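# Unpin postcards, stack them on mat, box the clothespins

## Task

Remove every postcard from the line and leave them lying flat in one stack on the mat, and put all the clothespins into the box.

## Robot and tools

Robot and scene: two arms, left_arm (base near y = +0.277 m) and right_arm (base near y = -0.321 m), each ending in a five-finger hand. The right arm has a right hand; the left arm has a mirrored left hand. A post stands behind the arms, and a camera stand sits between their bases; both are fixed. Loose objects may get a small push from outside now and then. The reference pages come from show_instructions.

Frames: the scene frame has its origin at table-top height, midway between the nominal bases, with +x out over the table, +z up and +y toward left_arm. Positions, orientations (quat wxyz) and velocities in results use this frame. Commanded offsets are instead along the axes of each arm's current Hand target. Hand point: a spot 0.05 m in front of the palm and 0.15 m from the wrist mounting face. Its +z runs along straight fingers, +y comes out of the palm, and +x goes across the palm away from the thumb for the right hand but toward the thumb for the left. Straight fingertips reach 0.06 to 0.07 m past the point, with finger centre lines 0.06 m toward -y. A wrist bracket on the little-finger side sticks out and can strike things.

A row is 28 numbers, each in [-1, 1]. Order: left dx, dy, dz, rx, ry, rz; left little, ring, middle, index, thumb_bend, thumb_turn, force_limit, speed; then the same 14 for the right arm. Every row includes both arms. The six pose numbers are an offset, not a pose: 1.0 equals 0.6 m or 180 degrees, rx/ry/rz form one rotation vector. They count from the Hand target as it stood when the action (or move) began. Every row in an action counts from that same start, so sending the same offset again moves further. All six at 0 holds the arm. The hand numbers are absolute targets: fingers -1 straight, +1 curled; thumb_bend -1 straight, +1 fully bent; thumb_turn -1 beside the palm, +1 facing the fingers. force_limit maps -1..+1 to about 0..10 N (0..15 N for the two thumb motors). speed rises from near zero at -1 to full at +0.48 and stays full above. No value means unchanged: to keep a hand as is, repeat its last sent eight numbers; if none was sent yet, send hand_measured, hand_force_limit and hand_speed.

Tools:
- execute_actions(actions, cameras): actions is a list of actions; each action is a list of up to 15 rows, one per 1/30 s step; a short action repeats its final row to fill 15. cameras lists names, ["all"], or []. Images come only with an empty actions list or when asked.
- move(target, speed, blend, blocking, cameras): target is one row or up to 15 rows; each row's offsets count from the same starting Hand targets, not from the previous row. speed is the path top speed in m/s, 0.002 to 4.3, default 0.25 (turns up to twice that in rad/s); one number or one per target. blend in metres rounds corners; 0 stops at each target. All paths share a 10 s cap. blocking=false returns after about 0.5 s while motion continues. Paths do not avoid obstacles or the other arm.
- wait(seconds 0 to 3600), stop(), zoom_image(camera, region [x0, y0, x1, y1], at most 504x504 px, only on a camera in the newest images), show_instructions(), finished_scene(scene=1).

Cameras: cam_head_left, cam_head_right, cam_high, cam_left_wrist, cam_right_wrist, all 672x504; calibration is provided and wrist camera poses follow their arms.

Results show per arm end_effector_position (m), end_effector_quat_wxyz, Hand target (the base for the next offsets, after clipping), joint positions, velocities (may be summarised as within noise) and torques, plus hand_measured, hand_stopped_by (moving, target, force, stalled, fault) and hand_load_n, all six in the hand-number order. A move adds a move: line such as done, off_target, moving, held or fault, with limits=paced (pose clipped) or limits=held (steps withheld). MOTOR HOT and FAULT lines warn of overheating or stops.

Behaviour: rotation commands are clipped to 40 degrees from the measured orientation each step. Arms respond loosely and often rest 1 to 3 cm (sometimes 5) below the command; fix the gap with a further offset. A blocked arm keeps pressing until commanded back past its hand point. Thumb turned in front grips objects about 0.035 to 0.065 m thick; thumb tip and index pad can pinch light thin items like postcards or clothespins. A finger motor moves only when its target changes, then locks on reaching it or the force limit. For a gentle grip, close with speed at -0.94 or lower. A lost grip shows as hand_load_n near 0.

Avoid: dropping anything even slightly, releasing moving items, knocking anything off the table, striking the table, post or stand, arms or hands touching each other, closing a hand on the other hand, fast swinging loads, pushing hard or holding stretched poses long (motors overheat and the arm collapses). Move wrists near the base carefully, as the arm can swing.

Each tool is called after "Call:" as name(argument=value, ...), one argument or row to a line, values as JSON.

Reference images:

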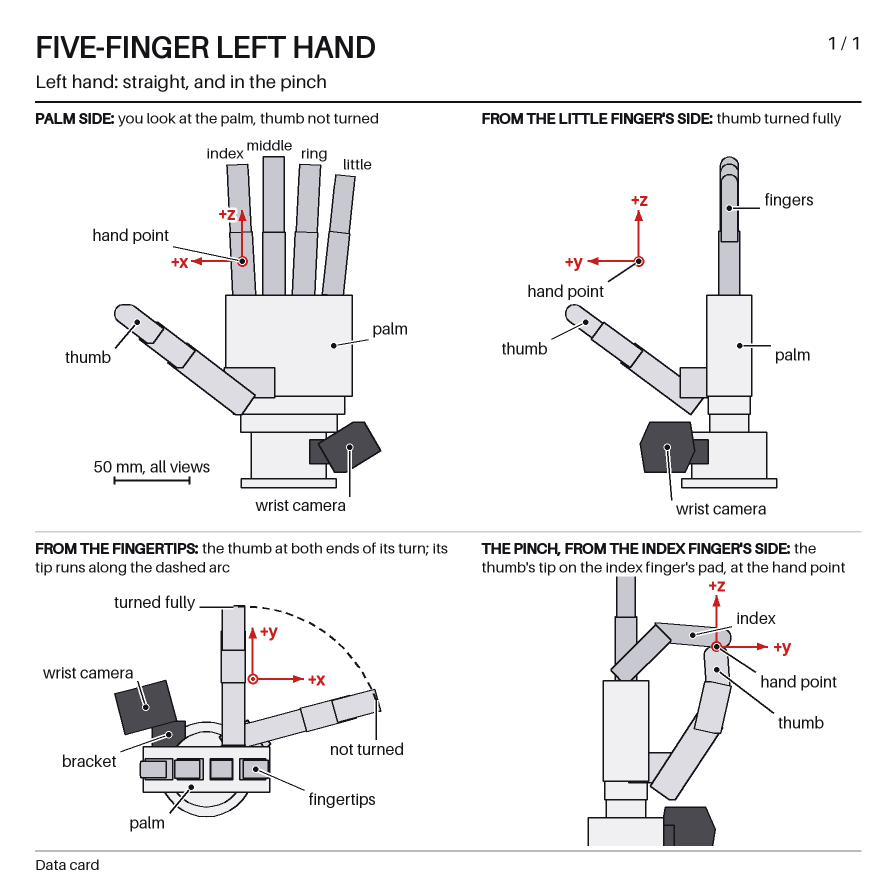

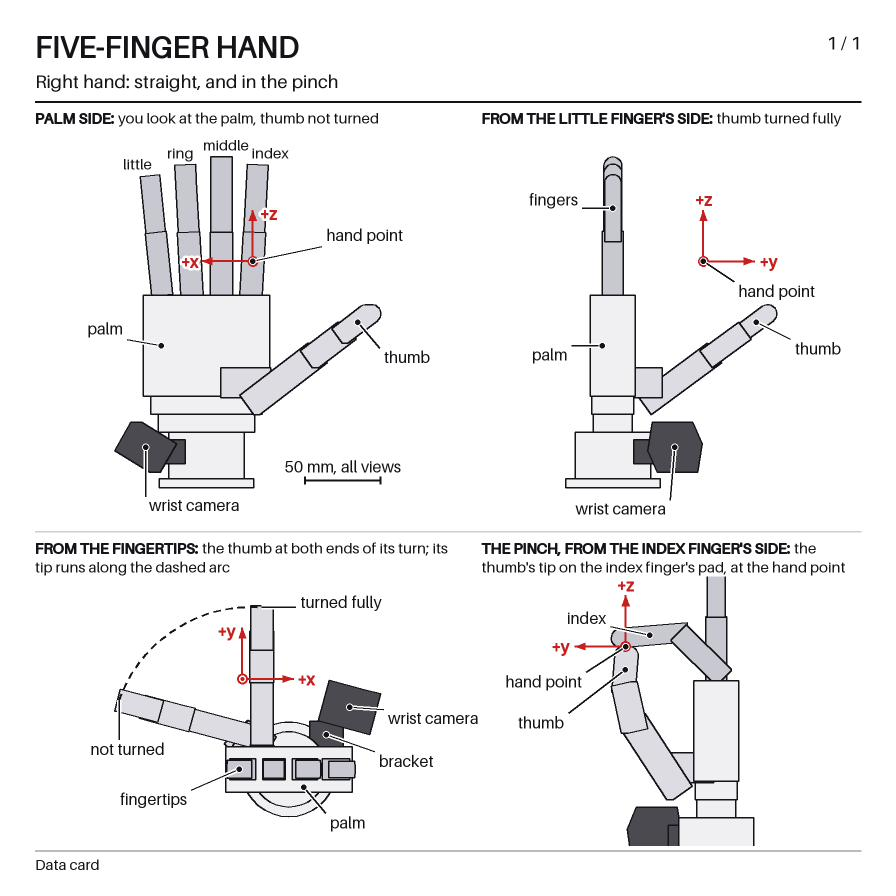

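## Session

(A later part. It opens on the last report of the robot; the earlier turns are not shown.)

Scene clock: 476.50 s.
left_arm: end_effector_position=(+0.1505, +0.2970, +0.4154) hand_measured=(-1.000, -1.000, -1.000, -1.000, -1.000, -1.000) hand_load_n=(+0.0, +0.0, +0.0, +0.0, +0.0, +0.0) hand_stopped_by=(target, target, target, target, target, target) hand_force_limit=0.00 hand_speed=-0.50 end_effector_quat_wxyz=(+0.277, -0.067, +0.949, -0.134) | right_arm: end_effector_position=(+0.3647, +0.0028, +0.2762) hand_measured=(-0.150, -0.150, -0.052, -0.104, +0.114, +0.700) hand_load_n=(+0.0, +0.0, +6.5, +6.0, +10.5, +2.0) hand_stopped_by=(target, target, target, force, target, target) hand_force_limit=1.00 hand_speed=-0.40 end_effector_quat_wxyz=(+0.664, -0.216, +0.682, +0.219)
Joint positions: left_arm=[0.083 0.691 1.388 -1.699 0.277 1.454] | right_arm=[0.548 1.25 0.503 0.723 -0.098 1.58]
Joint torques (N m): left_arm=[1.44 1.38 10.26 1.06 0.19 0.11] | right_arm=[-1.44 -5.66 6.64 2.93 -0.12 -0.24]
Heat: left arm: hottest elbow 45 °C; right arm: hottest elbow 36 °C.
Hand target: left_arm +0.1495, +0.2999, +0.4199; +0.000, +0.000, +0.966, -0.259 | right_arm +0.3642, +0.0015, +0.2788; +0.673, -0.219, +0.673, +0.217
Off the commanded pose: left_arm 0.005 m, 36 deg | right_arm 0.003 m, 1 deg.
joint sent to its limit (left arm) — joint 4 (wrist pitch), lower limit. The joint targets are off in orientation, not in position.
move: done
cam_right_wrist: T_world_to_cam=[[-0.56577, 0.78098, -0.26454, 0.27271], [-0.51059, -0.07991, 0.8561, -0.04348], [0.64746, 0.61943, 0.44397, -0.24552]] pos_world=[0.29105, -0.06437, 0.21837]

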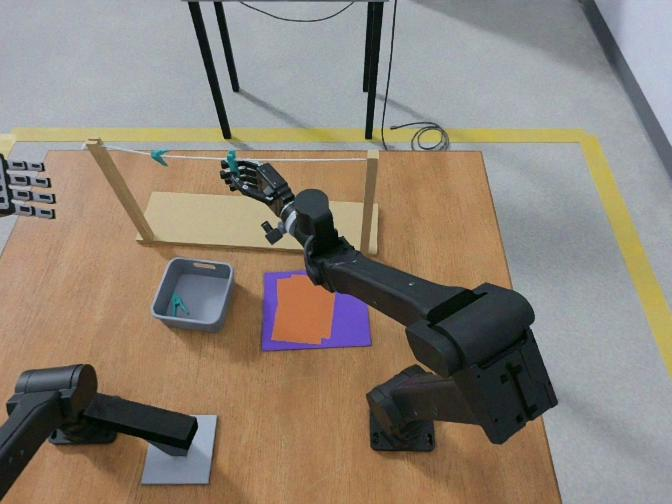

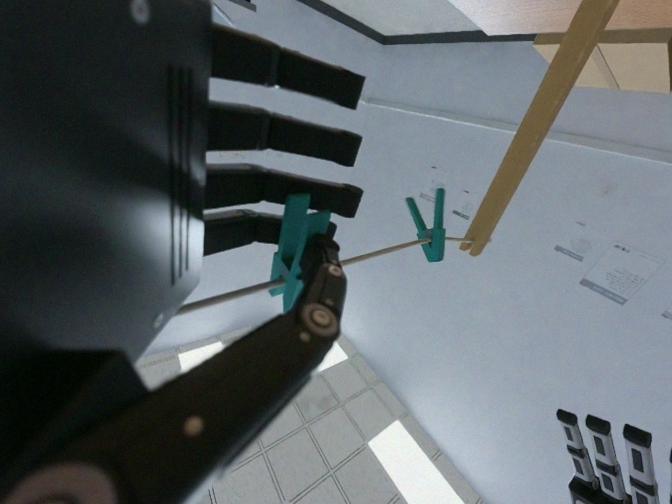

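Call:
move(
  target=[
    [0,0,0,0,0,0,-1,-1,-1,-1,-1,-1,0,-0.5,0,0,0,0,0,0,-0.15,-0.15,0.0,0.0,0.16,0.7,1,-0.6],
  ],
  speed=0.06,
  cameras=["cam_head_right","cam_right_wrist"],
)

Call:
zoom_image(
  camera="cam_right_wrist",
  region=[190, 140, 390, 300],
)

Call:
zoom_image(
  camera="cam_head_right",
  region=[190, 130, 310, 220],
)

Scene clock: 477.40 s.
left_arm: end_effector_position=(+0.1505, +0.2970, +0.4154) hand_measured=(-1.000, -1.000, -1.000, -1.000, -1.000, -1.000) hand_load_n=(+0.0, +0.0, +0.0, +0.0, +0.0, -0.5) hand_stopped_by=(target, target, target, target, target, target) hand_force_limit=0.00 hand_speed=-0.50 end_effector_quat_wxyz=(+0.277, -0.067, +0.949, -0.134) | right_arm: end_effector_position=(+0.3647, +0.0028, +0.2762) hand_measured=(-0.150, -0.150, -0.004, -0.072, +0.142, +0.700) hand_load_n=(+0.0, +0.0, +10.0, +11.5, +17.0, +2.5) hand_stopped_by=(target, target, force, force, force, target) hand_force_limit=1.00 hand_speed=-0.60 end_effector_quat_wxyz=(+0.664, -0.216, +0.682, +0.219)
Joint positions: left_arm=[0.083 0.691 1.388 -1.699 0.277 1.454] | right_arm=[0.548 1.25 0.503 0.723 -0.098 1.58]
Joint torques (N m): left_arm=[2.2 0.91 10.07 0.95 0.18 0.11] | right_arm=[-1.49 -5.66 6.64 2.95 -0.12 -0.24]
Heat: left arm: hottest elbow 45 °C; right arm: hottest elbow 36 °C.
Hand target: left_arm +0.1495, +0.2999, +0.4199; +0.000, +0.000, +0.966, -0.259 | right_arm +0.3642, +0.0015, +0.2788; +0.673, -0.219, +0.673, +0.217
Off the commanded pose: left_arm 0.005 m, 36 deg | right_arm 0.003 m, 1 deg.
joint sent to its limit (left arm) — joint 4 (wrist pitch), lower limit. The joint targets are off in orientation, not in position.
move: done
cam_right_wrist: T_world_to_cam=[[-0.56577, 0.78098, -0.26454, 0.27271], [-0.51059, -0.07991, 0.8561, -0.04348], [0.64746, 0.61943, 0.44397, -0.24552]] pos_world=[0.29105, -0.06437, 0.21837]

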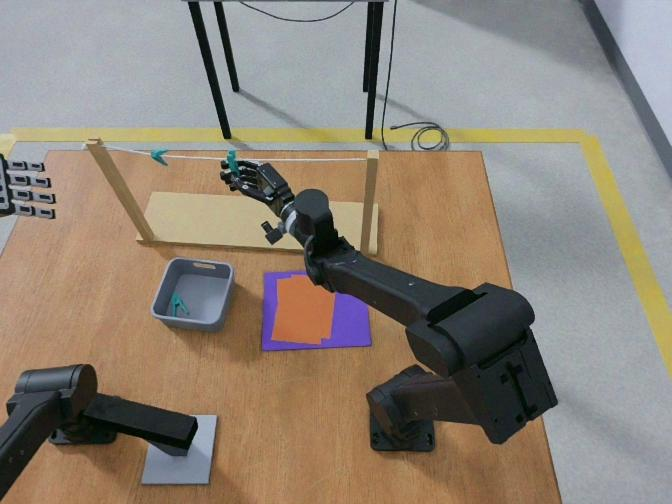

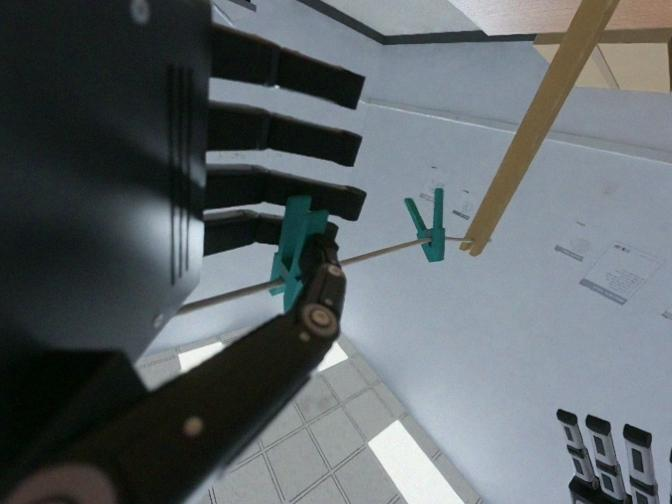

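Scaled by 2.520 from the camera's image (finer frame: 960x720).

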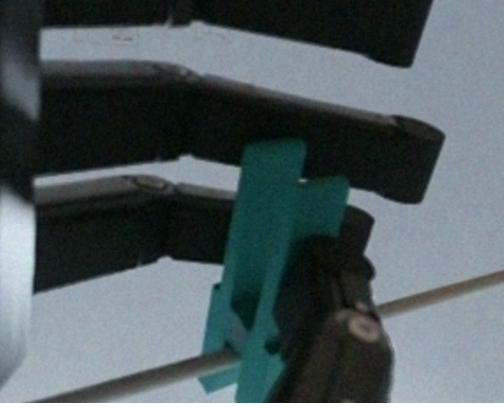

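Scaled by 4.200 from the camera's image (finer frame: 960x720).

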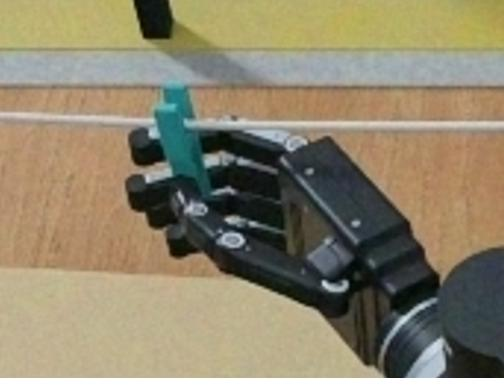

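Call:
move(
  target=[
    [0,0,0,0,0,0,-1,-1,-1,-1,-1,-1,0,-0.5,0.05,0,0,0,0,0,-0.15,-0.15,0.0,0.0,0.16,0.7,1,-0.6],
  ],
  speed=0.06,
  cameras=["cam_head_right","cam_right_wrist"],
)

Call:
zoom_image(
  camera="cam_right_wrist",
  region=[190, 140, 390, 300],
)

Call:
zoom_image(
  camera="cam_head_right",
  region=[190, 130, 310, 220],
)

Scene clock: 478.77 s.
left_arm: end_effector_position=(+0.1505, +0.2970, +0.4154) hand_measured=(-1.000, -1.000, -1.000, -1.000, -1.000, -1.000) hand_load_n=(+0.0, +0.0, +0.0, +0.0, +0.0, +0.0) hand_stopped_by=(target, target, target, target, target, target) hand_force_limit=0.00 hand_speed=-0.50 end_effector_quat_wxyz=(+0.277, -0.067, +0.949, -0.134) | right_arm: end_effector_position=(+0.3650, +0.0029, +0.2453) hand_measured=(-0.150, -0.150, -0.004, -0.072, +0.142, +0.700) hand_load_n=(+0.0, +0.0, +10.0, +12.0, +16.5, +2.0) hand_stopped_by=(target, target, force, force, force, target) hand_force_limit=1.00 hand_speed=-0.60 end_effector_quat_wxyz=(+0.663, -0.217, +0.682, +0.219)
Joint positions: left_arm=[0.083 0.691 1.388 -1.699 0.277 1.454] | right_arm=[0.548 1.343 0.468 0.85 -0.098 1.58]
Joint torques (N m): left_arm=[1.61 0.79 10.21 1.01 0.13 0.14] | right_arm=[-1.49 -6.18 5.96 2.96 -0.13 -0.24]
Heat: left arm: hottest elbow 45 °C; right arm: hottest elbow 36 °C.
Hand target: left_arm +0.1495, +0.2999, +0.4199; +0.000, +0.000, +0.966, -0.259 | right_arm +0.3642, +0.0014, +0.2486; +0.672, -0.219, +0.673, +0.217
Off the commanded pose: left_arm 0.005 m, 36 deg | right_arm 0.004 m, 2 deg.
joint sent to its limit (left arm) — joint 4 (wrist pitch), lower limit. The joint targets are off in orientation, not in position.
move: done
cam_right_wrist: T_world_to_cam=[[-0.56609, 0.78079, -0.26441, 0.26471], [-0.50945, -0.07919, 0.85685, -0.0176], [0.64808, 0.61976, 0.44259, -0.23203]] pos_world=[0.29125, -0.06427, 0.18777]

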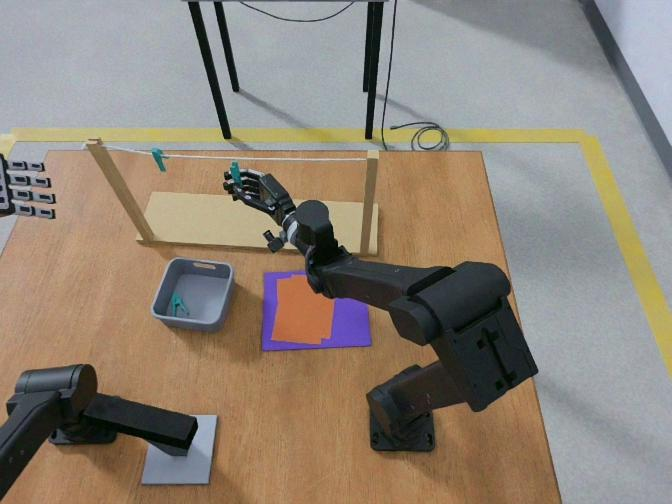

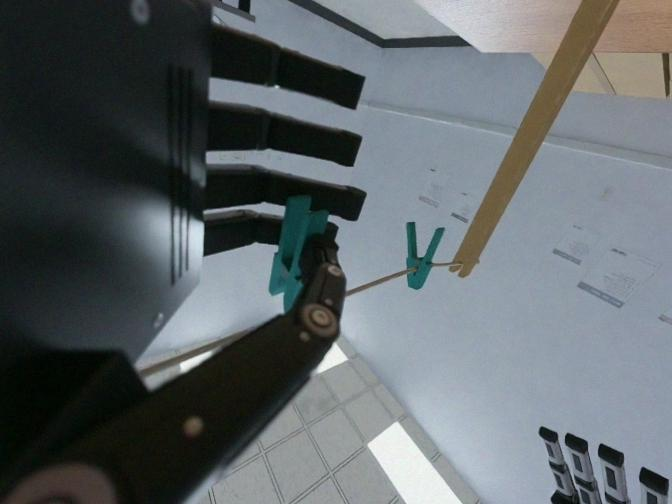

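Scaled by 2.520 from the camera's image (finer frame: 960x720).

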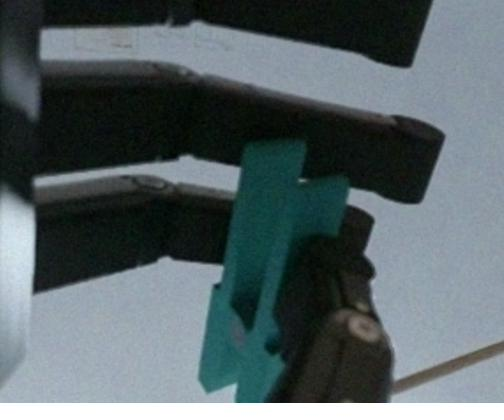

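Scaled by 4.200 from the camera's image (finer frame: 960x720).

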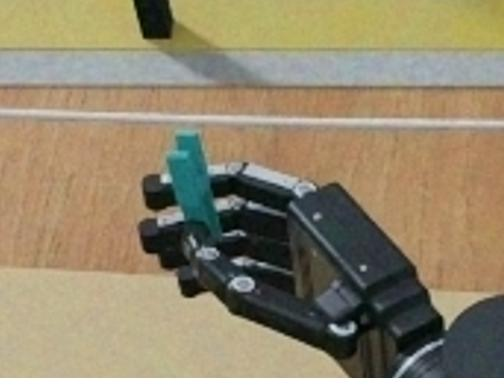

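Call:
move(
  target=[
    [0,0,0,0,0,0,-1,-1,-1,-1,-1,-1,0,-0.5,-0.0107,0,-0.2167,0,0,0,0.9,0.9,0.0,0.0,0.16,0.7,1,-0.6],
    [0,0,0,0,0,0,-1,-1,-1,-1,-1,-1,0,-0.5,-0.1023,0.3058,-0.0707,0,0.5,0,0.9,0.9,0.0,0.0,0.16,0.7,1,-0.6],
  ],
  speed=[0.12,0.2],
  blend=[0.03,0],
  cameras=["all"],
)

Scene clock: 490.23 s.
left_arm: end_effector_position=(+0.1505, +0.2970, +0.4154) hand_measured=(-1.000, -1.000, -1.000, -1.000, -1.000, -1.000) hand_load_n=(-0.5, +0.0, +0.0, +0.0, +0.0, +0.0) hand_stopped_by=(target, target, target, target, target, target) hand_force_limit=0.00 hand_speed=-0.50 end_effector_quat_wxyz=(+0.277, -0.067, +0.949, -0.134) | right_arm: end_effector_position=(+0.2192, +0.1133, +0.2881) hand_measured=(+0.900, +0.900, -0.004, -0.072, +0.142, +0.700) hand_load_n=(+0.5, +0.0, +10.0, +12.0, +17.0, +2.5) hand_stopped_by=(target, target, force, force, force, target) hand_force_limit=1.00 hand_speed=-0.60 end_effector_quat_wxyz=(-0.001, -0.316, +0.949, -0.006)
Joint positions: left_arm=[0.083 0.691 1.388 -1.699 0.277 1.454] | right_arm=[0.969 1.539 1.662 -1.702 0.008 1.876]
Joint torques (N m): left_arm=[1.32 1.08 10.24 0.99 0.19 0.17] | right_arm=[-0.62 -10.87 11.34 0.18 -0.32 0.02]
Heat: left arm: hottest elbow 44 °C; right arm: hottest elbow 36 °C.
Hand target: left_arm +0.1495, +0.2999, +0.4199; +0.000, +0.000, +0.966, -0.259 | right_arm +0.2220, +0.1252, +0.3097; +0.000, -0.309, +0.951, -0.001
Off the commanded pose: left_arm 0.005 m, 36 deg | right_arm 0.025 m, 1 deg.
joint sent to its limit (left arm) — joint 4 (wrist pitch), lower limit. The joint targets are off in orientation, not in position.
joint sent to its limit (right arm) — joint 4 (wrist pitch), lower limit. The joint targets still meet the commanded pose.
move: off_target (right_arm)
cam_left_wrist: T_world_to_cam=[[-0.1169, -0.98053, 0.15777, 0.2397], [-0.99299, 0.1126, -0.03595, 0.13109], [0.01749, -0.16087, -0.98682, 0.5671]] pos_world=[0.14827, 0.3115, 0.52652]
cam_right_wrist: T_world_to_cam=[[-0.79708, 0.60372, -0.01347, 0.10565], [0.52694, 0.70626, 0.47278, -0.32527], [0.29495, 0.36975, -0.88108, 0.2622]] pos_world=[0.17828, 0.069, 0.38622]

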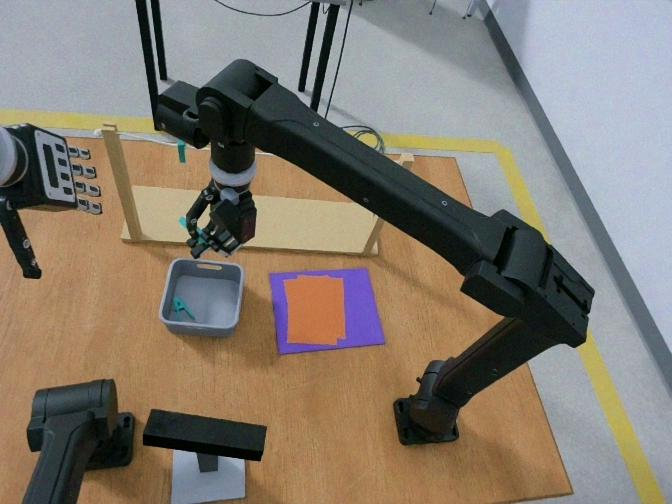

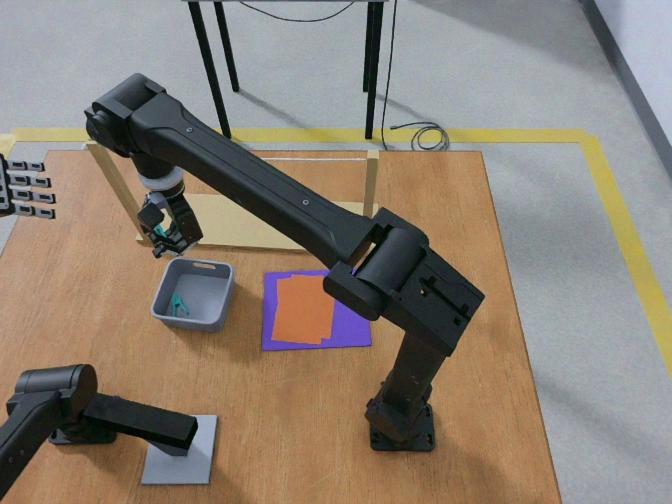

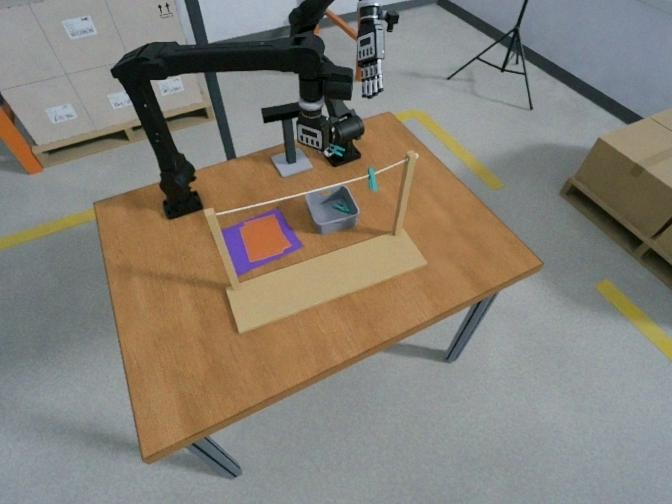

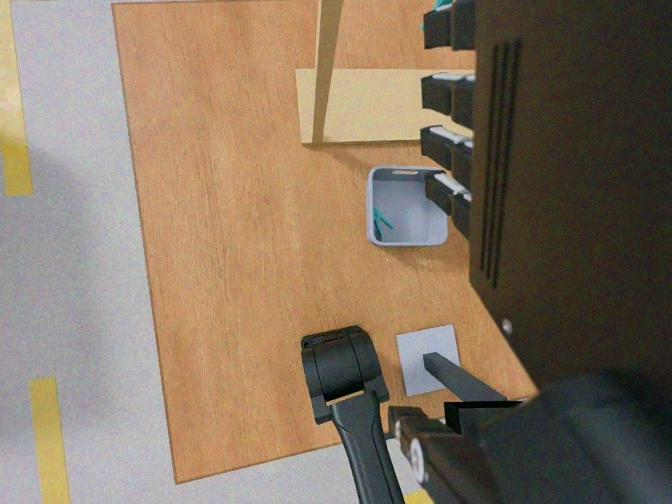

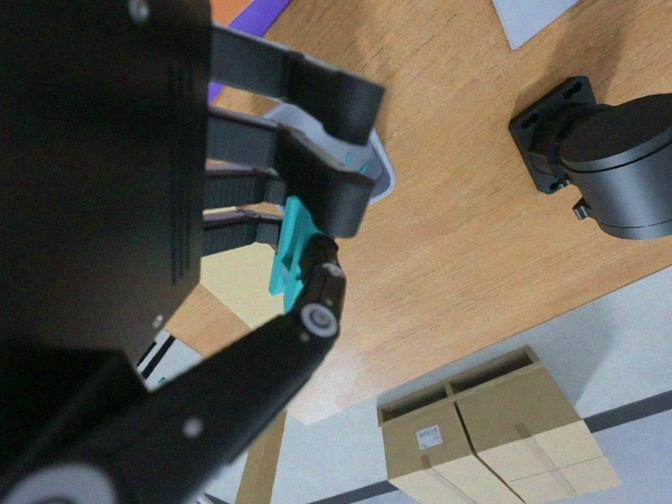

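Call:
move(
  target=[
    [0,0,0,0,0,0,-1,-1,-1,-1,-1,-1,0,-0.5,-0.0113,0.0099,0.3167,0,0,0,0.9,0.9,0.0,0.0,0.16,0.7,1,-0.6],
  ],
  speed=0.12,
  cameras=["cam_head_left","cam_head_right","cam_high","cam_right_wrist"],
)

Scene clock: 492.80 s.
left_arm: end_effector_position=(+0.1505, +0.2970, +0.4154) hand_measured=(-1.000, -1.000, -1.000, -1.000, -1.000, -1.000) hand_load_n=(+0.0, -0.5, +0.0, +0.0, +0.0, +0.0) hand_stopped_by=(target, target, target, target, target, target) hand_force_limit=0.00 hand_speed=-0.50 end_effector_quat_wxyz=(+0.277, -0.067, +0.949, -0.134) | right_arm: end_effector_position=(+0.2247, +0.1269, +0.1203) hand_measured=(+0.900, +0.900, -0.004, -0.072, +0.142, +0.700) hand_load_n=(-0.5, +0.0, +10.0, +12.0, +17.0, +2.5) hand_stopped_by=(target, target, force, force, force, target) hand_force_limit=1.00 hand_speed=-0.60 end_effector_quat_wxyz=(-0.004, -0.316, +0.949, -0.008)
Joint positions: left_arm=[0.083 0.691 1.388 -1.699 0.277 1.454] | right_arm=[0.976 1.621 1.316 -1.282 0.008 1.884]
Joint torques (N m): left_arm=[1.61 1.38 10.33 1.11 0.2 0.14] | right_arm=[-0.56 -11.58 7.05 0.96 -0.15 0.02]
Heat: left arm: hottest elbow 44 °C; right arm: hottest elbow 36 °C.
Hand target: left_arm +0.1495, +0.2999, +0.4199; +0.000, +0.000, +0.966, -0.259 | right_arm +0.2241, +0.1334, +0.1196; +0.000, -0.309, +0.951, -0.001
Off the commanded pose: left_arm 0.005 m, 36 deg | right_arm 0.007 m, 1 deg.
joint sent to its limit (left arm) — joint 4 (wrist pitch), lower limit. The joint targets are off in orientation, not in position.
move: done
cam_right_wrist: T_world_to_cam=[[-0.79688, 0.60398, -0.0138, 0.09962], [0.52932, 0.70901, 0.46597, -0.25849], [0.29122, 0.36402, -0.8847, 0.10964]] pos_world=[0.18428, 0.0832, 0.21882]

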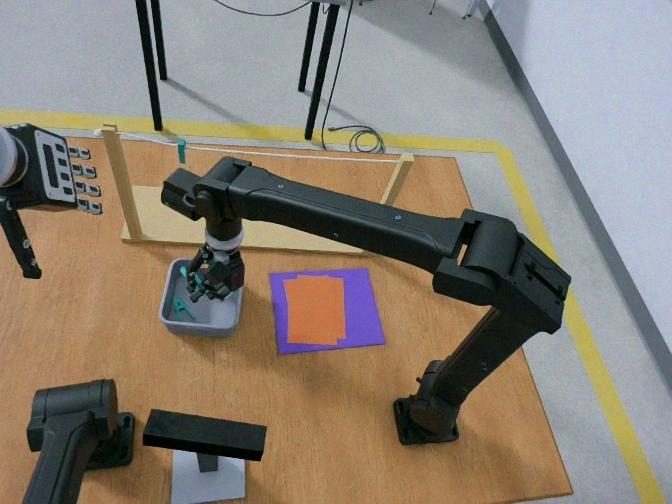

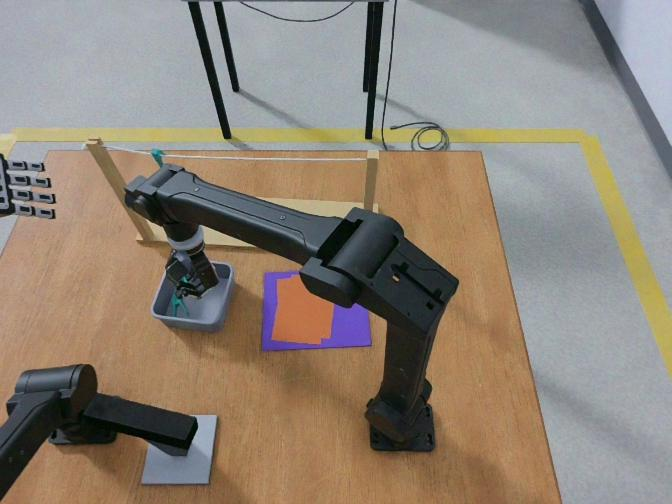

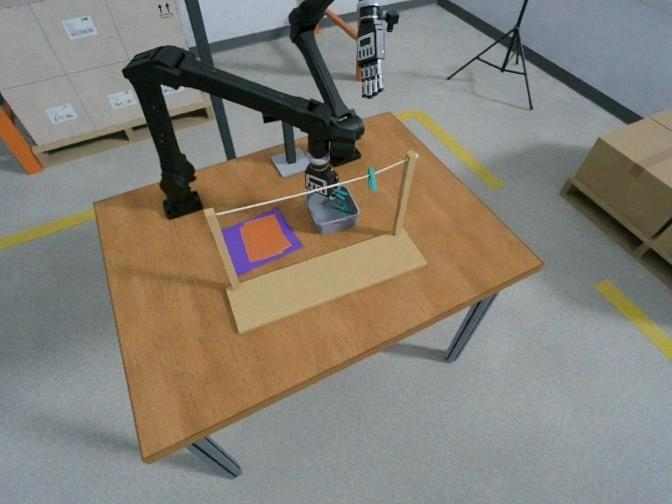

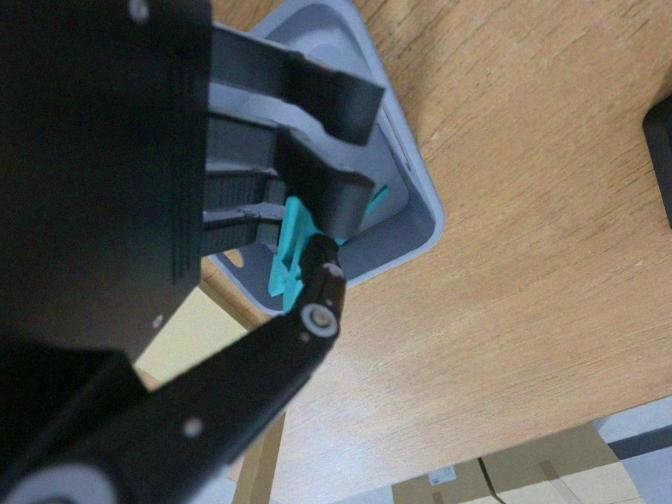

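Call:
move(
  target=[
    [0,0,0,0,0,0,-1,-1,-1,-1,-1,-1,0,-0.5,0.005,0,0.1027,0,0,0,0.9,0.9,0.0,0.0,0.16,0.7,1,-0.6],
  ],
  speed=0.06,
  cameras=["cam_head_left","cam_high","cam_right_wrist"],
)

Call:
zoom_image(
  camera="cam_high",
  region=[270, 140, 400, 250],
)

Scene clock: 494.73 s.
left_arm: end_effector_position=(+0.1505, +0.2970, +0.4154) hand_measured=(-1.000, -1.000, -1.000, -1.000, -1.000, -1.000) hand_load_n=(+0.0, +0.0, +0.0, +0.0, +0.0, +0.0) hand_stopped_by=(target, target, target, target, target, target) hand_force_limit=0.00 hand_speed=-0.50 end_effector_quat_wxyz=(+0.277, -0.067, +0.949, -0.134) | right_arm: end_effector_position=(+0.2231, +0.1262, +0.0614) hand_measured=(+0.900, +0.900, -0.004, -0.072, +0.142, +0.700) hand_load_n=(+0.0, +0.0, +10.0, +12.0, +17.0, +2.5) hand_stopped_by=(target, target, force, force, force, target) hand_force_limit=1.00 hand_speed=-0.60 end_effector_quat_wxyz=(-0.002, -0.316, +0.949, -0.006)
Joint positions: left_arm=[0.083 0.691 1.388 -1.699 0.277 1.454] | right_arm=[0.978 1.671 1.213 -1.122 0.008 1.885]
Joint torques (N m): left_arm=[1.55 0.97 10.3 1.2 0.16 0.12] | right_arm=[-0.5 -11.4 6.49 0.98 -0.14 0.01]
Heat: left arm: hottest elbow 44 °C; right arm: hottest elbow 35 °C.
Hand target: left_arm +0.1495, +0.2999, +0.4199; +0.000, +0.000, +0.966, -0.259 | right_arm +0.2217, +0.1316, +0.0580; +0.000, -0.309, +0.951, -0.001
Off the commanded pose: left_arm 0.005 m, 36 deg | right_arm 0.006 m, 1 deg.
joint sent to its limit (left arm) — joint 4 (wrist pitch), lower limit. The joint targets are off in orientation, not in position.
move: done
cam_right_wrist: T_world_to_cam=[[-0.79705, 0.60376, -0.01356, 0.09795], [0.52738, 0.70681, 0.47148, -0.22935], [0.29424, 0.36865, -0.88177, 0.05689]] pos_world=[0.18228, 0.082, 0.15962]

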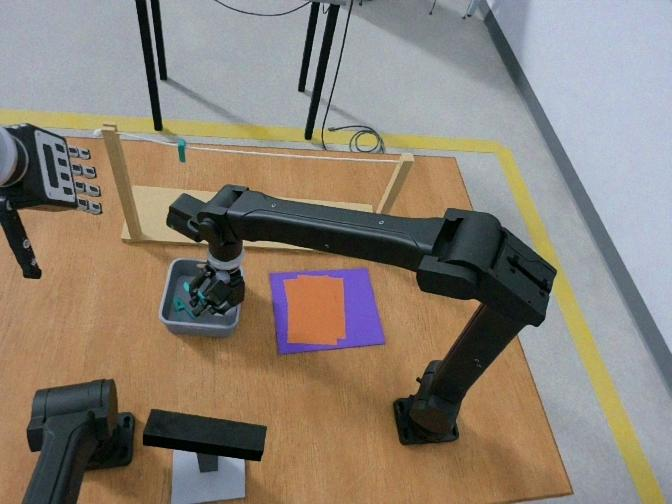

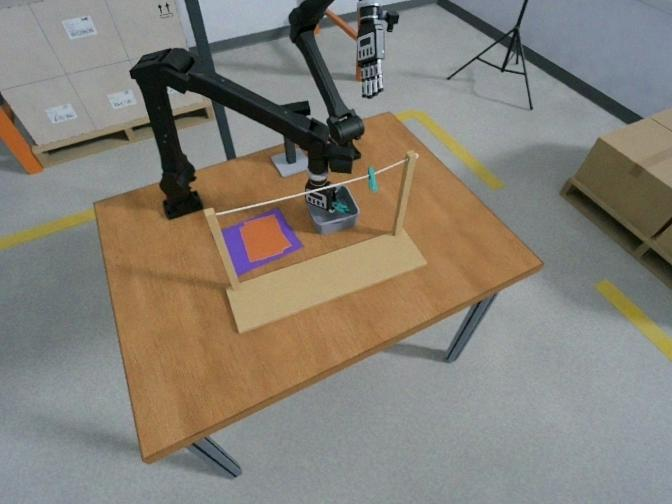

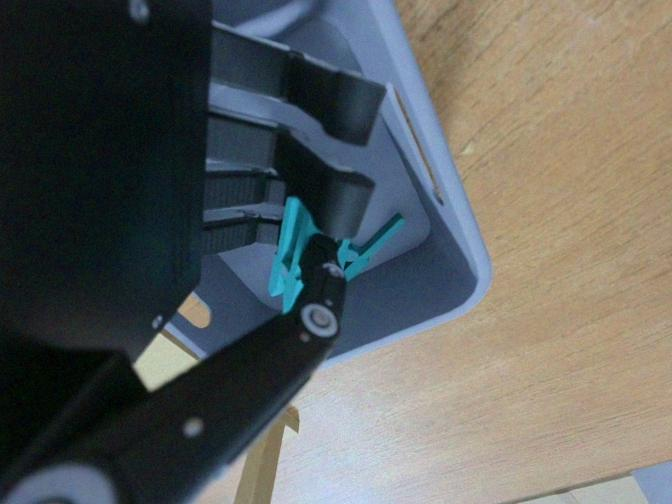

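Scaled by 3.877 from the camera's image (finer frame: 960x720).

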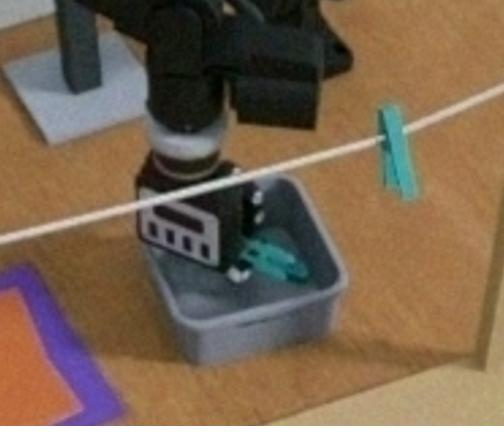

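Call:
move(
  target=[
    [0,0,0,0,0,0,-1,-1,-1,-1,-1,-1,0,-0.5,0,0,0.0167,0,0,0,0.9,0.9,0.0,0.0,0.16,0.7,1,-0.6],
    [0,0,0,0,0,0,-1,-1,-1,-1,-1,-1,0,-0.5,0,0,0.0167,0,0,0,0.9,0.9,-0.3,-0.3,0.16,0.7,1,-0.7],
  ],
  speed=0.05,
  cameras=["cam_head_left","cam_high","cam_right_wrist"],
)

Call:
zoom_image(
  camera="cam_high",
  region=[270, 140, 400, 250],
)

Call:
zoom_image(
  camera="cam_right_wrist",
  region=[200, 150, 450, 350],
)

Scene clock: 496.77 s.
left_arm: end_effector_position=(+0.1505, +0.2970, +0.4154) hand_measured=(-1.000, -1.000, -1.000, -1.000, -1.000, -1.000) hand_load_n=(+0.0, +0.0, +0.0, +0.0, +0.0, +0.0) hand_stopped_by=(target, target, target, target, target, target) hand_force_limit=0.00 hand_speed=-0.50 end_effector_quat_wxyz=(+0.277, -0.067, +0.949, -0.134) | right_arm: end_effector_position=(+0.2224, +0.1292, +0.0556) hand_measured=(+0.900, +0.900, -0.300, -0.300, +0.142, +0.700) hand_load_n=(+0.5, +0.0, +0.5, +0.0, +6.0, +2.5) hand_stopped_by=(target, target, target, target, force, target) hand_force_limit=1.00 hand_speed=-0.70 end_effector_quat_wxyz=(-0.002, -0.315, +0.949, +0.002)
Joint positions: left_arm=[0.083 0.691 1.388 -1.699 0.277 1.454] | right_arm=[0.978 1.678 1.202 -1.095 -0.004 1.887]
Joint torques (N m): left_arm=[1.85 1.79 10.3 1.03 0.13 0.13] | right_arm=[-0.56 -11.05 6.27 0.92 -0.1 0.01]
Heat: left arm: hottest elbow 44 °C; right arm: hottest elbow 35 °C.
Hand target: left_arm +0.1495, +0.2999, +0.4199; +0.000, +0.000, +0.966, -0.259 | right_arm +0.2217, +0.1316, +0.0482; +0.000, -0.309, +0.951, -0.001
Off the commanded pose: left_arm 0.005 m, 36 deg | right_arm 0.008 m, 1 deg.
joint sent to its limit (left arm) — joint 4 (wrist pitch), lower limit. The joint targets are off in orientation, not in position.
move: done
cam_right_wrist: T_world_to_cam=[[-0.79612, 0.60514, -0.00099, 0.09444], [0.53063, 0.69887, 0.47959, -0.22853], [0.29091, 0.38129, -0.87749, 0.04973]] pos_world=[0.18198, 0.0836, 0.15333]

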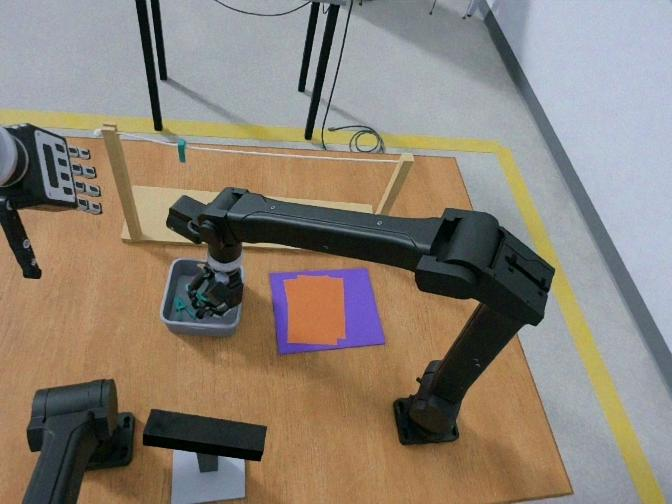

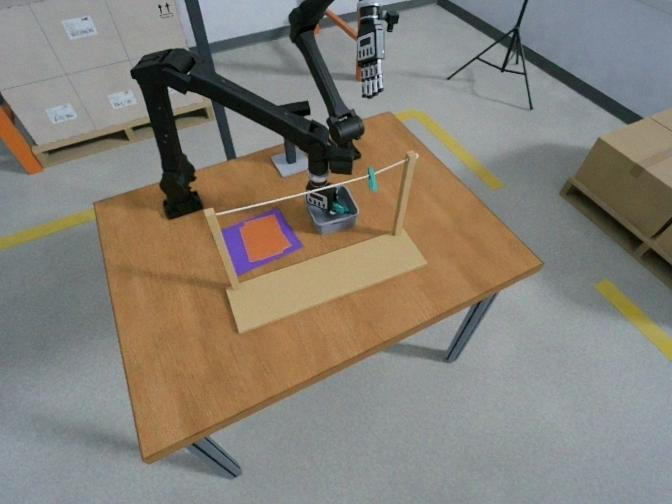

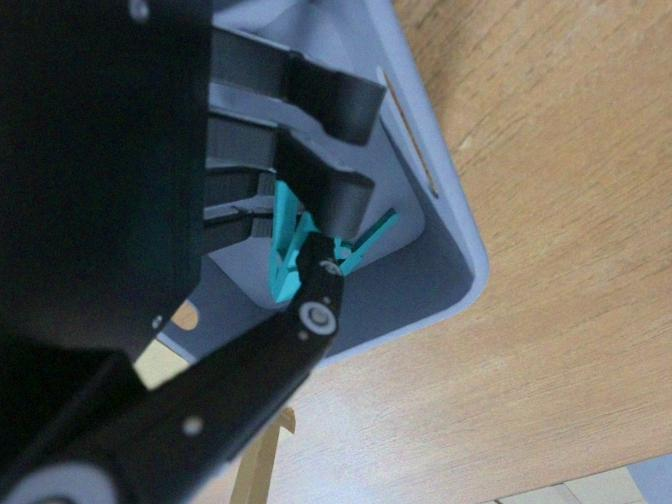

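Scaled by 3.877 from the camera's image (finer frame: 960x720).

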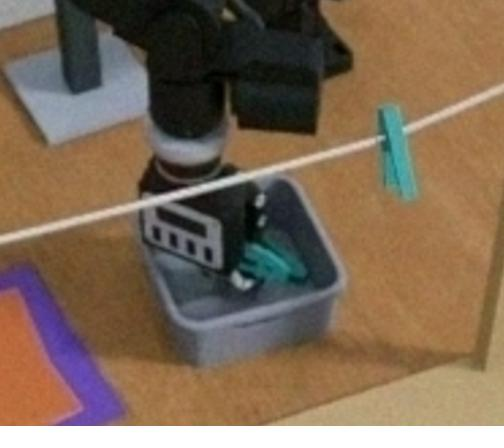

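Scaled by 2.016 from the camera's image (finer frame: 960x720).

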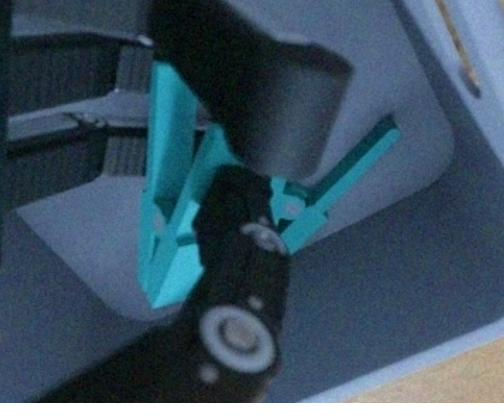

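Call:
move(
  target=[
    [0,0,0,0,0,0,-1,-1,-1,-1,-1,-1,0,-0.5,0,0,0,0,0,0,0.9,0.9,-0.42,-0.42,0.14,0.7,1,-0.7],
  ],
  speed=0.05,
  cameras=["cam_high","cam_right_wrist"],
)

Call:
zoom_image(
  camera="cam_right_wrist",
  region=[200, 150, 450, 350],
)

Scene clock: 497.70 s.
left_arm: end_effector_position=(+0.1505, +0.2970, +0.4154) hand_measured=(-1.000, -1.000, -1.000, -1.000, -1.000, -1.000) hand_load_n=(+0.0, +0.0, +0.0, +0.0, +0.0, +0.0) hand_stopped_by=(target, target, target, target, target, target) hand_force_limit=0.00 hand_speed=-0.50 end_effector_quat_wxyz=(+0.277, -0.067, +0.949, -0.134) | right_arm: end_effector_position=(+0.2220, +0.1312, +0.0599) hand_measured=(+0.900, +0.900, -0.420, -0.420, +0.138, +0.700) hand_load_n=(+0.0, +0.0, -3.5, +0.0, +0.0, +0.0) hand_stopped_by=(target, target, target, target, target, target) hand_force_limit=1.00 hand_speed=-0.70 end_effector_quat_wxyz=(+0.002, -0.316, +0.949, +0.007)
Joint positions: left_arm=[0.083 0.691 1.388 -1.699 0.277 1.454] | right_arm=[0.979 1.67 1.202 -1.092 -0.009 1.887]
Joint torques (N m): left_arm=[1.67 0.62 10.29 0.96 0.2 0.12] | right_arm=[-0.62 -10.34 6.3 0.88 0.08 0]
Heat: left arm: hottest elbow 44 °C; right arm: hottest elbow 35 °C.
Hand target: left_arm +0.1495, +0.2999, +0.4199; +0.000, +0.000, +0.966, -0.259 | right_arm +0.2218, +0.1315, +0.0481; +0.000, -0.309, +0.951, -0.001
Off the commanded pose: left_arm 0.005 m, 36 deg | right_arm 0.012 m, 1 deg.
joint sent to its limit (left arm) — joint 4 (wrist pitch), lower limit. The joint targets are off in orientation, not in position.
move: done
cam_right_wrist: T_world_to_cam=[[-0.79685, 0.60417, 0.00406, 0.09282], [0.52853, 0.6938, 0.48919, -0.23119], [0.29274, 0.39195, -0.87217, 0.05081]] pos_world=[0.18128, 0.0844, 0.15704]

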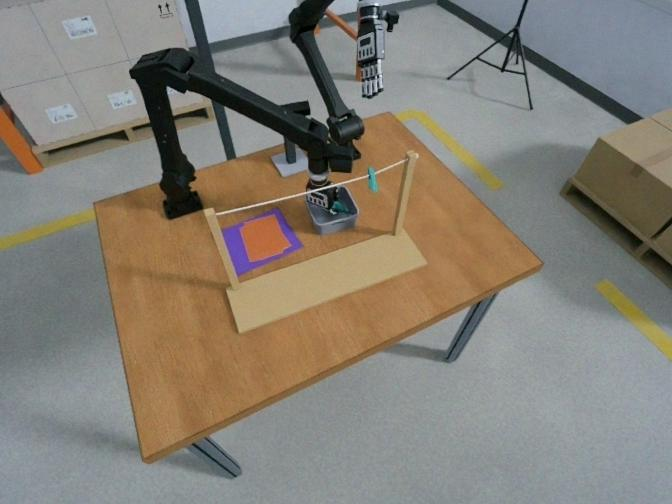

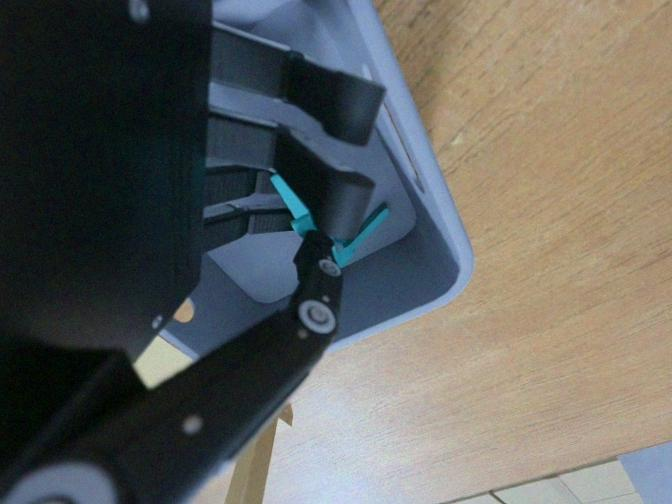

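Scaled by 2.016 from the camera's image (finer frame: 960x720).

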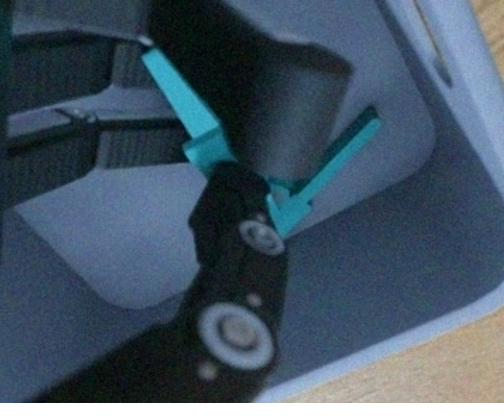

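Call:
move(
  target=[
    [0,0,0,0,0,0,-1,-1,-1,-1,-1,-1,0,-0.5,0,0,-0.13,0,0,0,0.9,0.9,-0.42,-0.42,0.14,0.7,1,-0.7],
  ],
  speed=0.06,
  cameras=["cam_head_left","cam_high","cam_right_wrist"],
)

Call:
zoom_image(
  camera="cam_right_wrist",
  region=[200, 100, 500, 350],
)

Call:
zoom_image(
  camera="cam_high",
  region=[270, 140, 400, 250],
)

Scene clock: 499.83 s.
left_arm: end_effector_position=(+0.1505, +0.2970, +0.4154) hand_measured=(-1.000, -1.000, -1.000, -1.000, -1.000, -1.000) hand_load_n=(+0.0, +0.0, +0.0, +0.0, +0.0, +0.0) hand_stopped_by=(target, target, target, target, target, target) hand_force_limit=0.00 hand_speed=-0.50 end_effector_quat_wxyz=(+0.277, -0.067, +0.949, -0.134) | right_arm: end_effector_position=(+0.2145, +0.1155, +0.1027) hand_measured=(+0.900, +0.900, -0.420, -0.420, +0.138, +0.700) hand_load_n=(+0.0, +0.0, +0.0, +0.0, +0.0, +0.0) hand_stopped_by=(target, target, target, target, target, target) hand_force_limit=1.00 hand_speed=-0.70 end_effector_quat_wxyz=(-0.020, -0.311, +0.950, -0.017)
Joint positions: left_arm=[0.083 0.691 1.388 -1.699 0.277 1.454] | right_arm=[0.979 1.62 1.27 -1.273 0.003 1.897]
Joint torques (N m): left_arm=[1.14 1.32 10.43 1.21 0.21 0.12] | right_arm=[-0.67 -12.4 10.35 0.1 0.02 0]
Heat: left arm: hottest elbow 43 °C; right arm: hottest elbow 35 °C.
Hand target: left_arm +0.1495, +0.2999, +0.4199; +0.000, +0.000, +0.966, -0.259 | right_arm +0.2217, +0.1317, +0.1260; +0.000, -0.309, +0.951, -0.001
Off the commanded pose: left_arm 0.005 m, 36 deg | right_arm 0.029 m, 3 deg.
joint sent to its limit (left arm) — joint 4 (wrist pitch), lower limit. The joint targets are off in orientation, not in position.
move: off_target (right_arm)
cam_right_wrist: T_world_to_cam=[[-0.79051, 0.61235, -0.01113, 0.09552], [0.54798, 0.71531, 0.43365, -0.23823], [0.27351, 0.33671, -0.90101, 0.10994]] pos_world=[0.17598, 0.0749, 0.20343]

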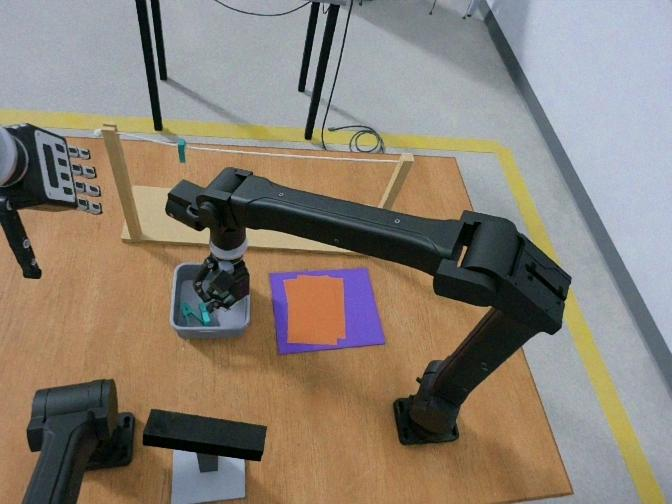

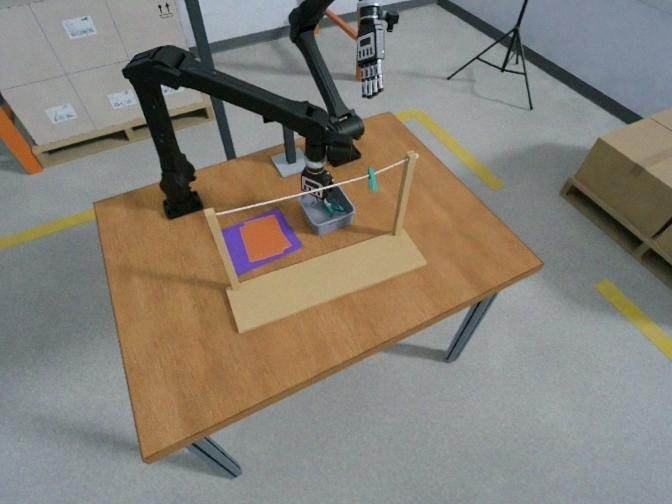

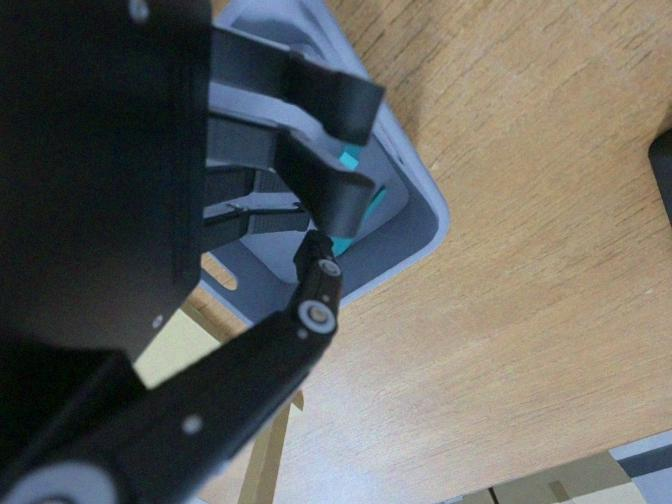

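Scaled by 1.680 from the camera's image (finer frame: 960x720).

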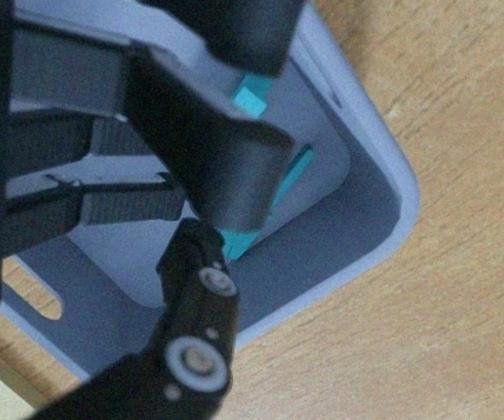

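Scaled by 3.877 from the camera's image (finer frame: 960x720).

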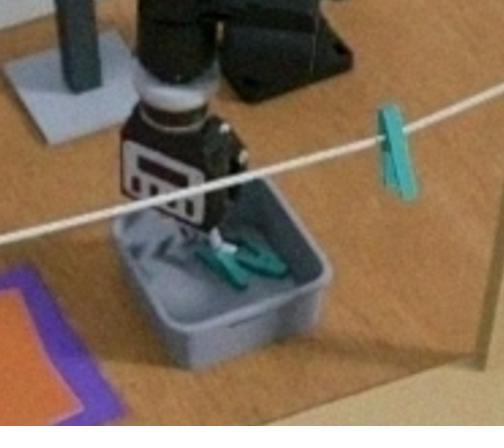

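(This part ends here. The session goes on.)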